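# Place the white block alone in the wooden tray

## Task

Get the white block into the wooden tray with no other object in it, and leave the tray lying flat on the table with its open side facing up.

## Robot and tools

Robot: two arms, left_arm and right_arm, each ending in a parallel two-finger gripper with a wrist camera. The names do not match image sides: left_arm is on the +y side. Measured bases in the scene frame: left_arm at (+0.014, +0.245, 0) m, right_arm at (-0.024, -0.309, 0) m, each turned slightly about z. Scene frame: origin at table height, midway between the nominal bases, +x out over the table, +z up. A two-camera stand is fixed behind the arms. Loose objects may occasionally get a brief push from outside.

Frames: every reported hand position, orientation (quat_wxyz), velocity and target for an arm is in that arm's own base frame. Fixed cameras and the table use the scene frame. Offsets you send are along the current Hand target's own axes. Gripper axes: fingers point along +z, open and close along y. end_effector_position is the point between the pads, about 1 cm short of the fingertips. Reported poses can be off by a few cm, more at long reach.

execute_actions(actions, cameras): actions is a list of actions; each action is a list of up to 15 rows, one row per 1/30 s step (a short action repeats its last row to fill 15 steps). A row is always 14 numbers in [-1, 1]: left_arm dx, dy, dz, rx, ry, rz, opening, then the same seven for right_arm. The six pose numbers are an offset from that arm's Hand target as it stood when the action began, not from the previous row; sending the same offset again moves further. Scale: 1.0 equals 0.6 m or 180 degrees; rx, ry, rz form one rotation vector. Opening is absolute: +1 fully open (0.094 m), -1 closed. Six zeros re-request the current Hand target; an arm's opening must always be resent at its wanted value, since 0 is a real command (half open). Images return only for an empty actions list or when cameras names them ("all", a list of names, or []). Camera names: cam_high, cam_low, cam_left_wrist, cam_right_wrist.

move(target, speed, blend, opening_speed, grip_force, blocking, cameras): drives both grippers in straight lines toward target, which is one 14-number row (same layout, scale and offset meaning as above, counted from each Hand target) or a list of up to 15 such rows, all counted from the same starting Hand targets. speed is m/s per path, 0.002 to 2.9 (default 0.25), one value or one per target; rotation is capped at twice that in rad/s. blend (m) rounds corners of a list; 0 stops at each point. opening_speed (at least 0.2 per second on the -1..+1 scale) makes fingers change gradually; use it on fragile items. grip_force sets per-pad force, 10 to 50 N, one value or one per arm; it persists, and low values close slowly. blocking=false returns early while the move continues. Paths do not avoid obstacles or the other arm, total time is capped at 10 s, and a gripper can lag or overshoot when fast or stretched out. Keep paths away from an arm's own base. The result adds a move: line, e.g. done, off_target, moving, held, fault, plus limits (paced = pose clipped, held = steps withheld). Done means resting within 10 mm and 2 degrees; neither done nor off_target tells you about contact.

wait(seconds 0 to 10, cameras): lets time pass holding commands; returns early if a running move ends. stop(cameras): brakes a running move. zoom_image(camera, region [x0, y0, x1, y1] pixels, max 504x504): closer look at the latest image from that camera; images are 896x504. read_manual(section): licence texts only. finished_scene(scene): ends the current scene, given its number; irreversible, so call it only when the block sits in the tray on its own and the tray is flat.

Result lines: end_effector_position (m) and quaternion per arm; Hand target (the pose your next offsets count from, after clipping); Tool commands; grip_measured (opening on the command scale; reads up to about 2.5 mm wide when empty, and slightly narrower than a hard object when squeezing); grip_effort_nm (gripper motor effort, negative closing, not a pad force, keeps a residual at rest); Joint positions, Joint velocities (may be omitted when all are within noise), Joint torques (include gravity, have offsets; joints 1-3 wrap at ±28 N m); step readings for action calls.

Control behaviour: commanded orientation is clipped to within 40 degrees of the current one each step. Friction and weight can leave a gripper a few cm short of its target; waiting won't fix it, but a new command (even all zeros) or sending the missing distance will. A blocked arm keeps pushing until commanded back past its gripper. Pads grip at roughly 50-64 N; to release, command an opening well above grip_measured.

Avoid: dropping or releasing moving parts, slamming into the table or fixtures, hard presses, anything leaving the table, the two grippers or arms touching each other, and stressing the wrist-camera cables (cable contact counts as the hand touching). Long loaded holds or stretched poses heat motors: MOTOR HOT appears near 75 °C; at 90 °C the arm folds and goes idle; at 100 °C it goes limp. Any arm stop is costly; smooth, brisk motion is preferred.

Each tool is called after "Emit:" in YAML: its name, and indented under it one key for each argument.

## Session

Emit:
execute_actions:
  actions: []

Emit:
zoom_image:
  camera: "cam_high"
  region: [300, 100, 660, 302]

Scene clock: 0.00 s.
left_arm: end_effector_position=(+0.3237, +0.0326, +0.0686) grip_measured=+1.000 grip_effort_nm=n/a end_effector_quat_wxyz=(+0.421, -0.375, +0.826, +0.012) | right_arm: end_effector_position=(+0.3215, -0.0611, +0.0927) grip_measured=-0.986 grip_effort_nm=n/a end_effector_quat_wxyz=(+0.560, +0.264, +0.763, +0.186)
Joint positions: left_arm=[-0.143 1.261 0.458 0.007 -0.443 -0.811 0.094] | right_arm=[-0.382 1.265 0.11 0.825 -0.351 0.536 0.001]
Joint velocities: within noise
Joint torques (N m): no reading
Heat: left arm: 29 °C; right arm: 28 °C.
Hand target: left_arm +0.3216, +0.0346, +0.0688; +0.418, -0.375, +0.827, +0.019 | right_arm +0.3220, -0.0612, +0.0938; +0.561, +0.262, +0.764, +0.185
Tool commands: left_gripper/opening=+1.0 right_gripper/opening=-1.0

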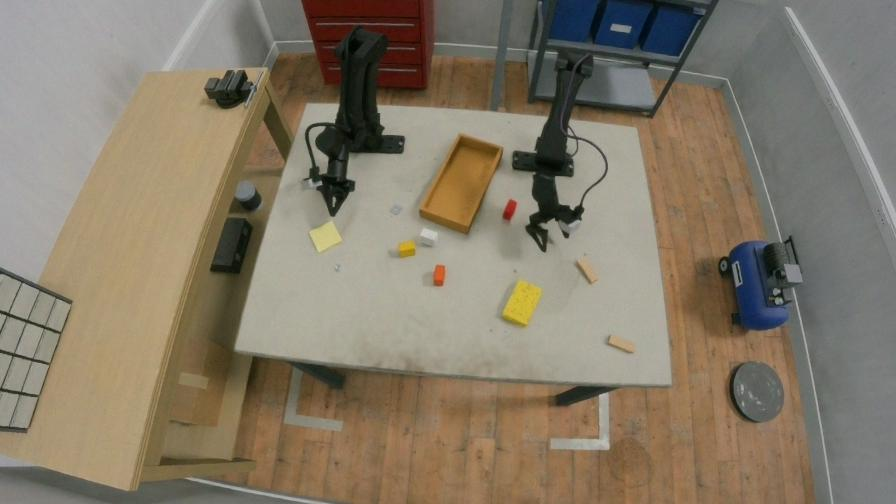

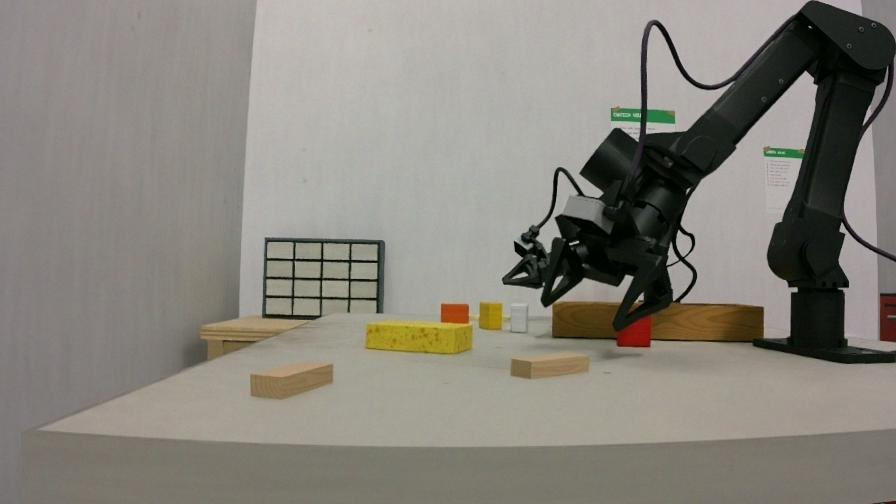

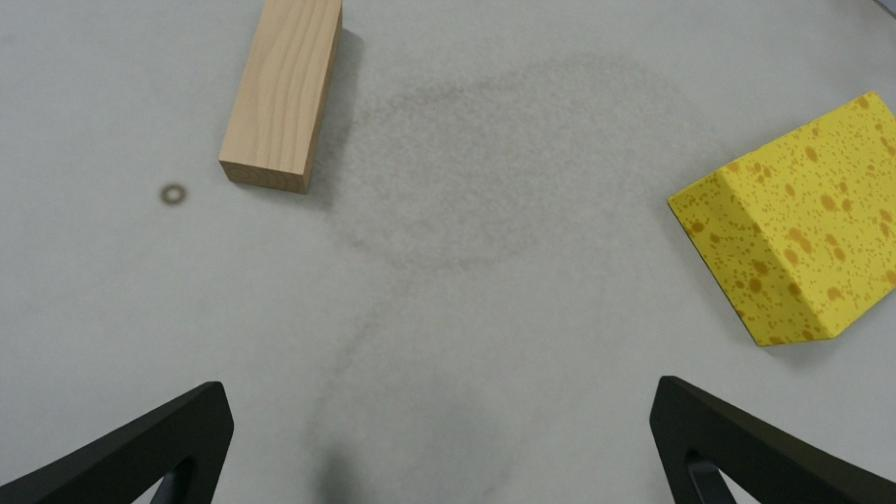

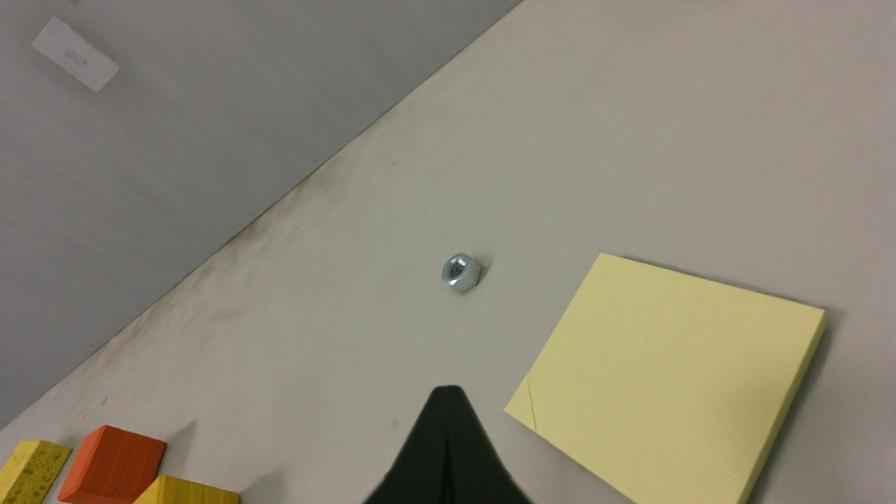

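Scaled by 1.400 from the camera's 896x504 image, which has a finer 1280x720 frame.

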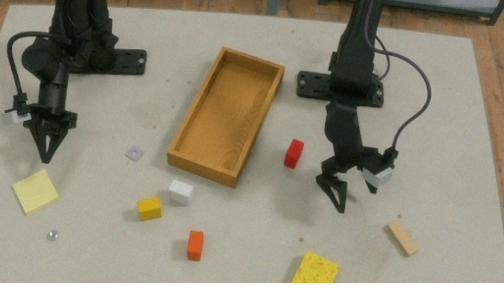

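Emit:
zoom_image:
  camera: "cam_high"
  region: [380, 200, 480, 300]

Emit:
zoom_image:
  camera: "cam_low"
  region: [420, 260, 620, 380]

Scaled by 5.040 from the camera's 896x504 image, which has a finer 1280x720 frame.

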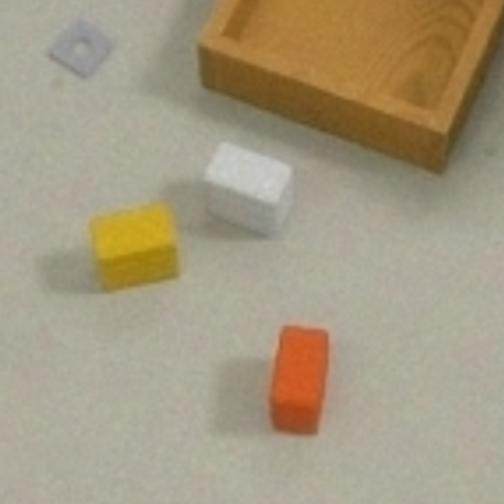

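Scaled by 2.520 from the camera's 896x504 image, which has a finer 1280x720 frame.

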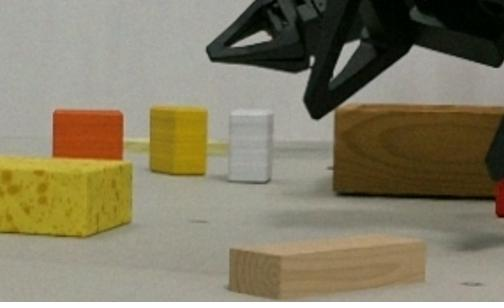

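Emit:
move:
  target: [0, 0, 0, 0, 0, 0, 1, 0.1813, 0.3877, 0.0833, 0.174, 0.3649, -0.1119, 0.38]
  speed: 0.45
  cameras: ["cam_high", "cam_low", "cam_right_wrist"]

Scene clock: 42.90 s.
left_arm: end_effector_position=(+0.3237, +0.0326, +0.0686) grip_measured=+1.000 grip_effort_nm=-0.03 end_effector_quat_wxyz=(+0.421, -0.375, +0.826, +0.012) | right_arm: end_effector_position=(+0.3871, +0.1888, +0.1420) grip_measured=+0.378 grip_effort_nm=0.10 end_effector_quat_wxyz=(+0.017, +0.119, +0.993, +0.010)
Joint positions: left_arm=[-0.143 1.261 0.458 0.007 -0.443 -0.811 0.094] | right_arm=[0.453 2.203 2.207 -1.534 0.003 0.691 0.065]
Joint torques (N m): left_arm=[0.02 -3.25 6.43 1.7 -0.24 -0.01] | right_arm=[-0.25 -9.32 10.21 0.17 -0.02 0.08]
Heat: left arm: 31 °C; right arm: 31 °C.
Hand target: left_arm +0.3216, +0.0346, +0.0688; +0.418, -0.375, +0.827, +0.019 | right_arm +0.3888, +0.1891, +0.1298; +0.000, +0.126, +0.992, +0.000
Off the commanded pose: left_arm 0.003 m, 1 deg | right_arm 0.012 m, 2 deg.
move: off_target (right_arm)
Images, in order (width x height): cam_high 896x504, cam_low 896x504, cam_right_wrist 896x504.

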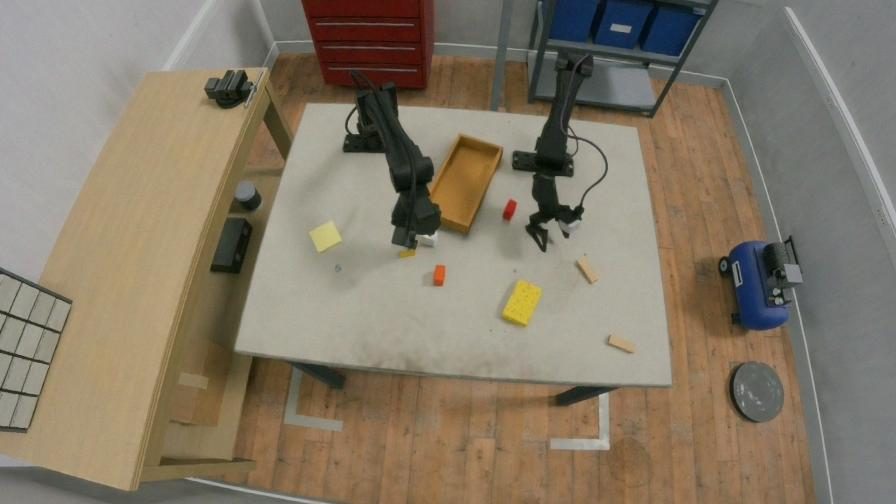

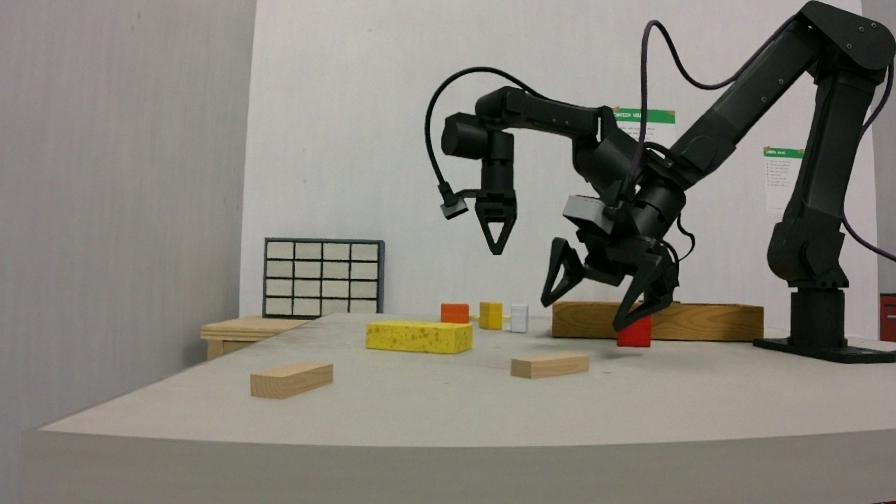

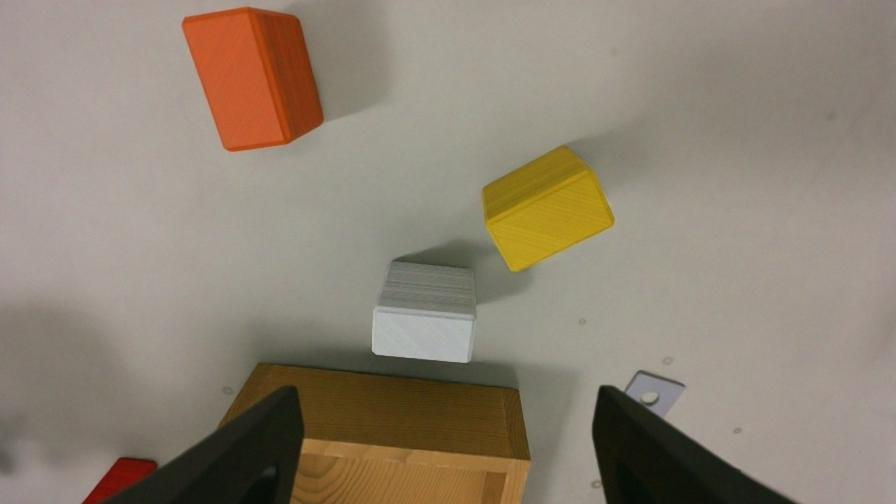

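Emit:
move:
  target: [0, 0, 0, 0, 0, 0, 1, 0.07, 0.0173, 0.0917, 0, 0, 0.028, 0.28]
  speed: 0.2
  cameras: ["cam_low", "cam_right_wrist"]

Scene clock: 59.77 s.
left_arm: end_effector_position=(+0.3237, +0.0326, +0.0686) grip_measured=+1.000 grip_effort_nm=-0.03 end_effector_quat_wxyz=(+0.421, -0.375, +0.826, +0.012) | right_arm: end_effector_position=(+0.3491, +0.2116, +0.0651) grip_measured=+0.282 grip_effort_nm=-0.15 end_effector_quat_wxyz=(-0.017, +0.162, +0.987, -0.007)
Joint positions: left_arm=[-0.143 1.261 0.458 0.007 -0.443 -0.811 0.094] | right_arm=[0.538 2.157 1.825 -1.274 -0.011 0.863 0.06]
Joint torques (N m): left_arm=[-0.06 -3.47 6.34 1.69 -0.21 0.02] | right_arm=[-0.13 -15.87 5.72 0.36 0.11 0.07]
Heat: left arm: 32 °C; right arm: 31 °C.
Hand target: left_arm +0.3216, +0.0346, +0.0688; +0.418, -0.375, +0.827, +0.019 | right_arm +0.3507, +0.2097, +0.0748; +0.000, +0.170, +0.985, +0.000
Off the commanded pose: left_arm 0.003 m, 1 deg | right_arm 0.010 m, 2 deg.
move: done
Images, in order (width x height): cam_low 896x504, cam_right_wrist 896x504.

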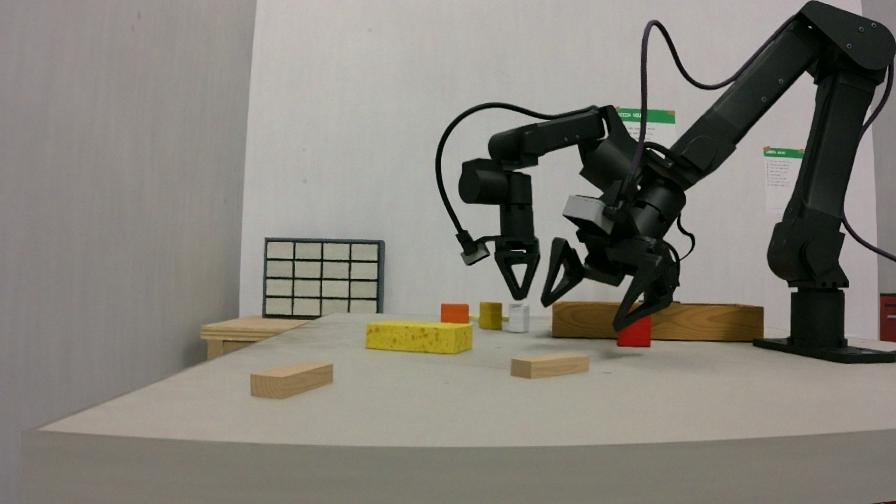

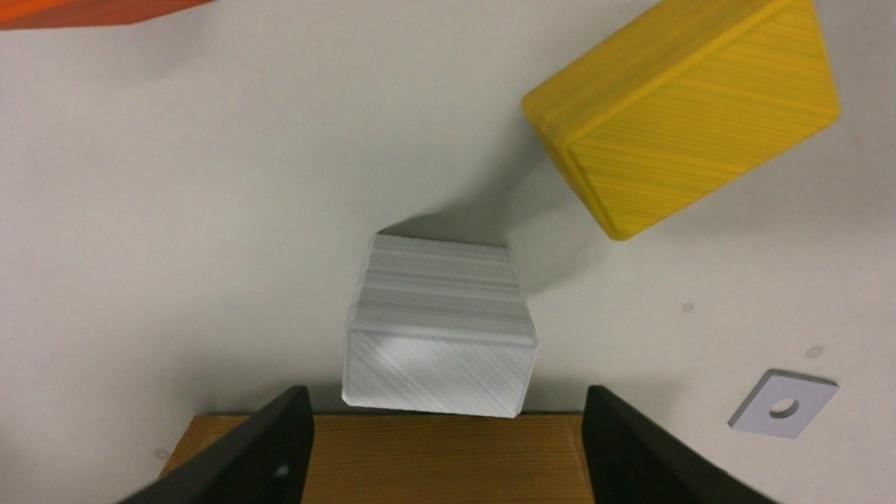

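Emit:
move:
  target:
    - [0, 0, 0, 0, 0, 0, 1, 0.005, 0.0045, 0.006, 0, 0, 0.025, 0.28]
    - [0, 0, 0, 0, 0, 0, 1, 0.005, 0.0045, 0.0667, 0, 0, 0.025, 0.28]
    - [0, 0, 0, 0, 0, 0, 1, 0.005, 0.0045, 0.0667, 0, 0, 0.025, -0.36]
  speed: [0.1, 0.12, 0.1]
  blend: [0.004, 0, 0]
  grip_force: 30
  cameras: ["cam_low", "cam_right_wrist"]

Scene clock: 78.80 s.
left_arm: end_effector_position=(+0.3237, +0.0326, +0.0686) grip_measured=+1.000 grip_effort_nm=-0.04 end_effector_quat_wxyz=(+0.421, -0.375, +0.826, +0.012) | right_arm: end_effector_position=(+0.3498, +0.2132, +0.0345) grip_measured=-0.054 grip_effort_nm=-0.65 end_effector_quat_wxyz=(-0.007, +0.204, +0.979, +0.000)
Joint positions: left_arm=[-0.143 1.261 0.458 0.007 -0.443 -0.811 0.094] | right_arm=[0.54 2.157 1.702 -1.127 -0.011 0.951 0.044]
Joint torques (N m): left_arm=[0.02 -3.15 6.45 1.7 -0.22 0] | right_arm=[0.53 -13.71 5.76 0.41 0.1 0.08]
Heat: left arm: 33 °C; right arm: 36 °C.
Hand target: left_arm +0.3216, +0.0346, +0.0688; +0.418, -0.375, +0.827, +0.019 | right_arm +0.3488, +0.2132, +0.0348; +0.000, +0.208, +0.978, +0.000
Off the commanded pose: left_arm 0.003 m, 1 deg | right_arm 0.001 m, 1 deg.
grip_force (N): 30, 30
move: done
Images, in order (width x height): cam_low 896x504, cam_right_wrist 896x504.

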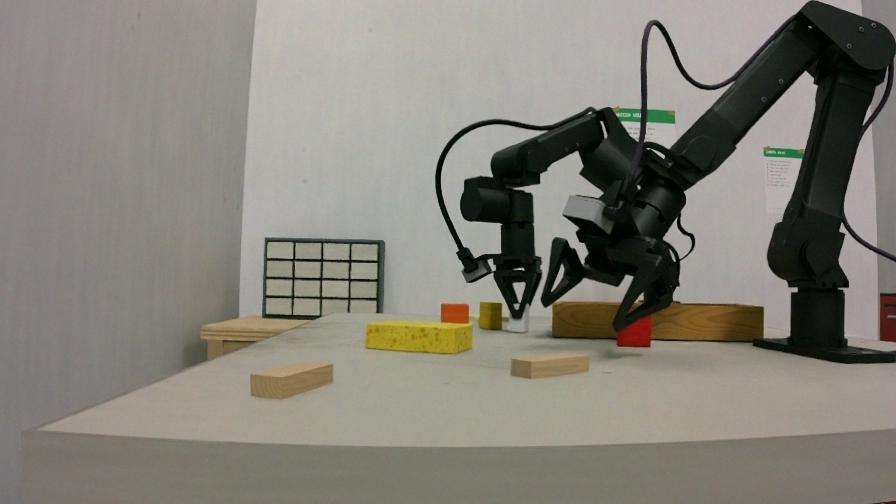

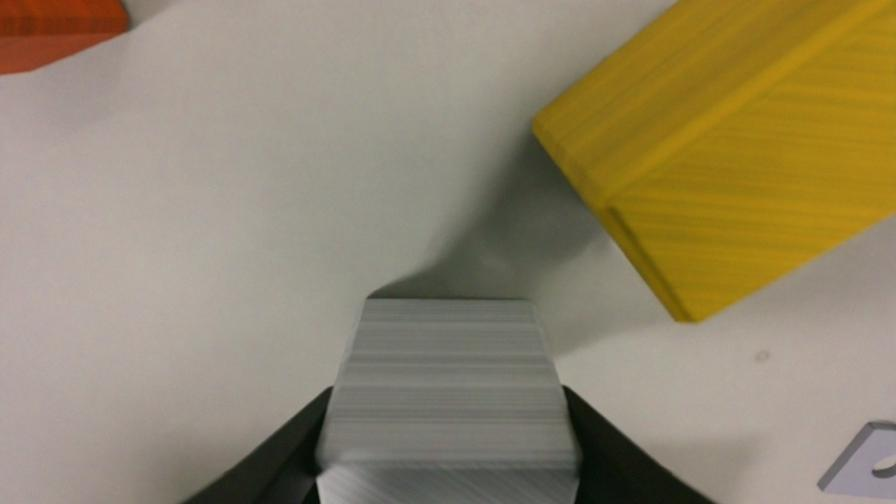

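Emit:
move:
  target:
    - [0, 0, 0, 0, 0, 0, 1, 0, 0, -0.1417, 0, 0, 0, -0.36]
    - [0, 0, 0, 0, 0, 0, 1, 0.2692, 0.012, -0.1417, 0, 0, 0, -0.36]
    - [0, 0, 0, 0, 0, 0, 1, 0.2692, 0.012, -0.0367, 0, 0, 0, -0.36]
  speed: [0.2, 0.25, 0.12]
  blend: [0.02, 0.02, 0]
  cameras: ["cam_high", "cam_low", "cam_right_wrist"]

Scene clock: 98.67 s.
left_arm: end_effector_position=(+0.3237, +0.0326, +0.0686) grip_measured=+1.000 grip_effort_nm=-0.04 end_effector_quat_wxyz=(+0.421, -0.375, +0.826, +0.012) | right_arm: end_effector_position=(+0.2025, +0.2892, +0.0580) grip_measured=-0.055 grip_effort_nm=-0.69 end_effector_quat_wxyz=(-0.007, +0.199, +0.980, +0.000)
Joint positions: left_arm=[-0.143 1.261 0.458 0.007 -0.443 -0.811 0.094] | right_arm=[0.951 1.915 1.441 -1.101 -0.013 1.351 0.044]
Joint torques (N m): left_arm=[-0.06 -3.41 6.56 1.71 -0.2 0.01] | right_arm=[-0.29 -11.14 5.79 0.42 0.11 0.09]
Heat: left arm: 33 °C; right arm: 39 °C.
Hand target: left_arm +0.3216, +0.0346, +0.0688; +0.418, -0.375, +0.827, +0.019 | right_arm +0.2043, +0.2856, +0.0567; +0.000, +0.208, +0.978, +0.000
Off the commanded pose: left_arm 0.003 m, 1 deg | right_arm 0.004 m, 1 deg.
grip_force (N): 30, 30
move: done
Images, in order (width x height): cam_high 896x504, cam_low 896x504, cam_right_wrist 896x504.

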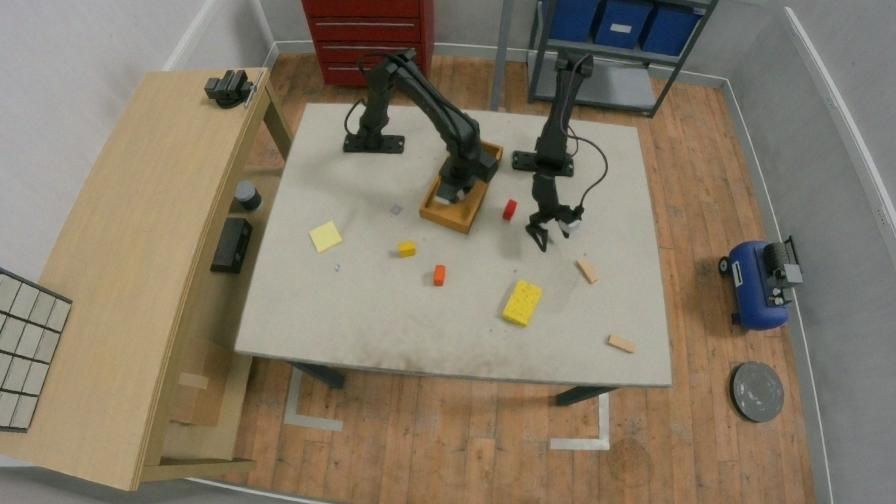

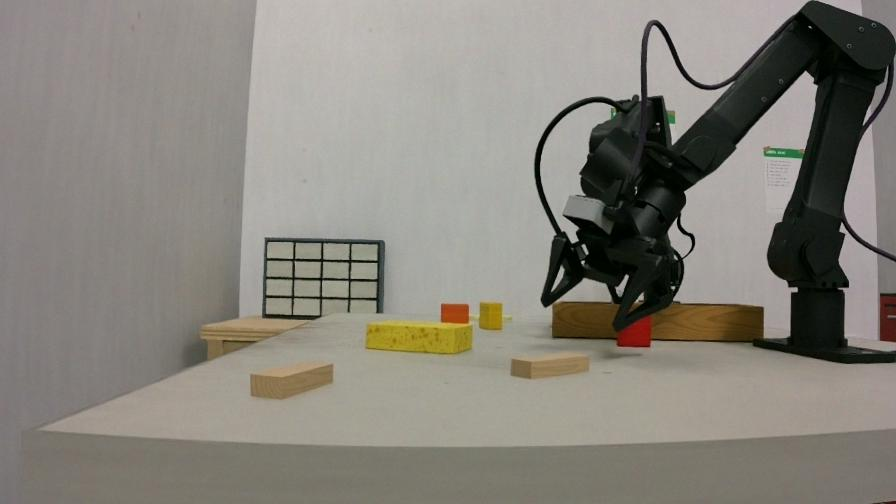

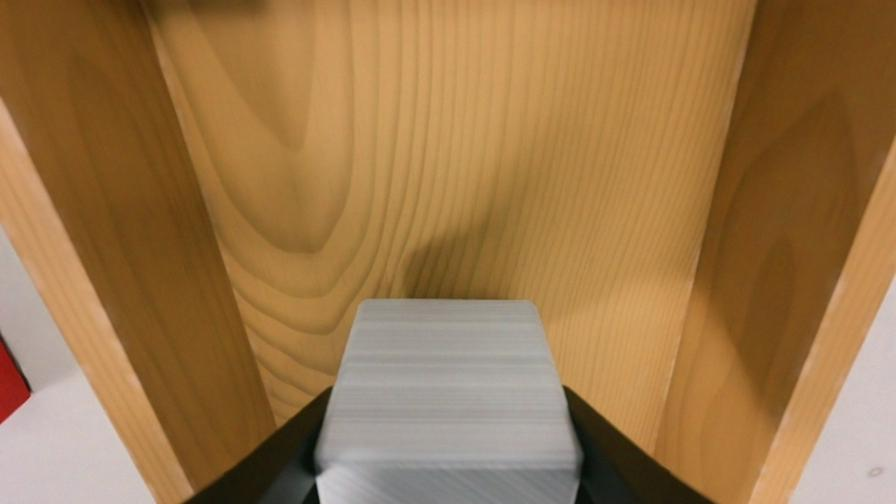

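Emit:
move:
  target:
    - [0, 0, 0, 0, 0, 0, 1, 0, 0, 0.0225, 0, 0, 0, -0.36]
    - [0, 0, 0, 0, 0, 0, 1, 0, 0, 0.0225, 0, 0, 0, 0.15]
    - [0, 0, 0, 0, 0, 0, 1, 0, 0, -0.14, 0, 0, 0, 0.15]
  speed: [0.03, 0.1, 0.2]
  cameras: ["cam_high", "cam_right_wrist"]

Scene clock: 107.03 s.
left_arm: end_effector_position=(+0.3237, +0.0326, +0.0686) grip_measured=+1.000 grip_effort_nm=-0.04 end_effector_quat_wxyz=(+0.421, -0.375, +0.826, +0.012) | right_arm: end_effector_position=(+0.2019, +0.2883, +0.1266) grip_measured=+0.148 grip_effort_nm=0.10 end_effector_quat_wxyz=(-0.010, +0.199, +0.980, -0.008)
Joint positions: left_arm=[-0.143 1.261 0.458 0.007 -0.443 -0.811 0.094] | right_arm=[0.951 1.903 1.698 -1.39 -0.012 1.351 0.054]
Joint torques (N m): left_arm=[-0.05 -3.17 6.53 1.68 -0.22 0.03] | right_arm=[-0.28 -12.41 9.59 -0.01 0.11 0.1]
Heat: left arm: 33 °C; right arm: 39 °C.
Hand target: left_arm +0.3216, +0.0346, +0.0688; +0.418, -0.375, +0.827, +0.019 | right_arm +0.2043, +0.2856, +0.1408; +0.000, +0.208, +0.978, +0.000
Off the commanded pose: left_arm 0.003 m, 1 deg | right_arm 0.015 m, 2 deg.
grip_force (N): 30, 30
move: off_target (right_arm)
Images, in order (width x height): cam_high 896x504, cam_right_wrist 896x504.

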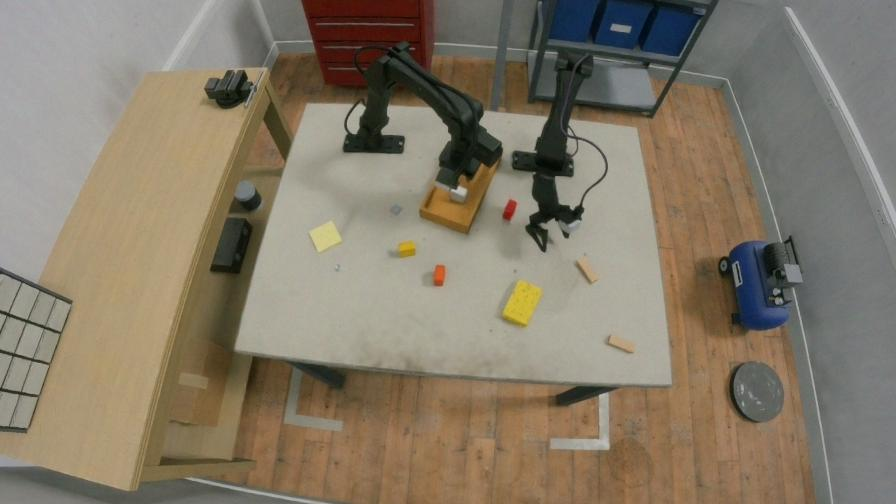

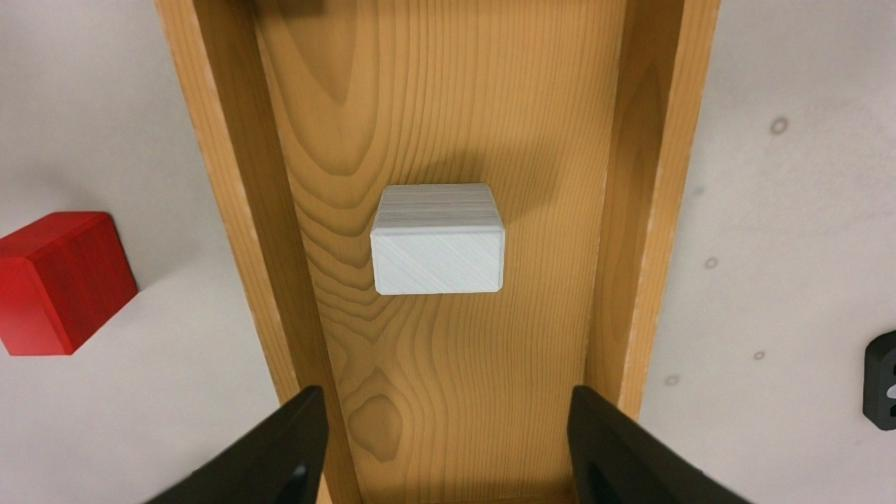

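Emit:
finished_scene:
  scene: 2

The scene is finished: the task was done.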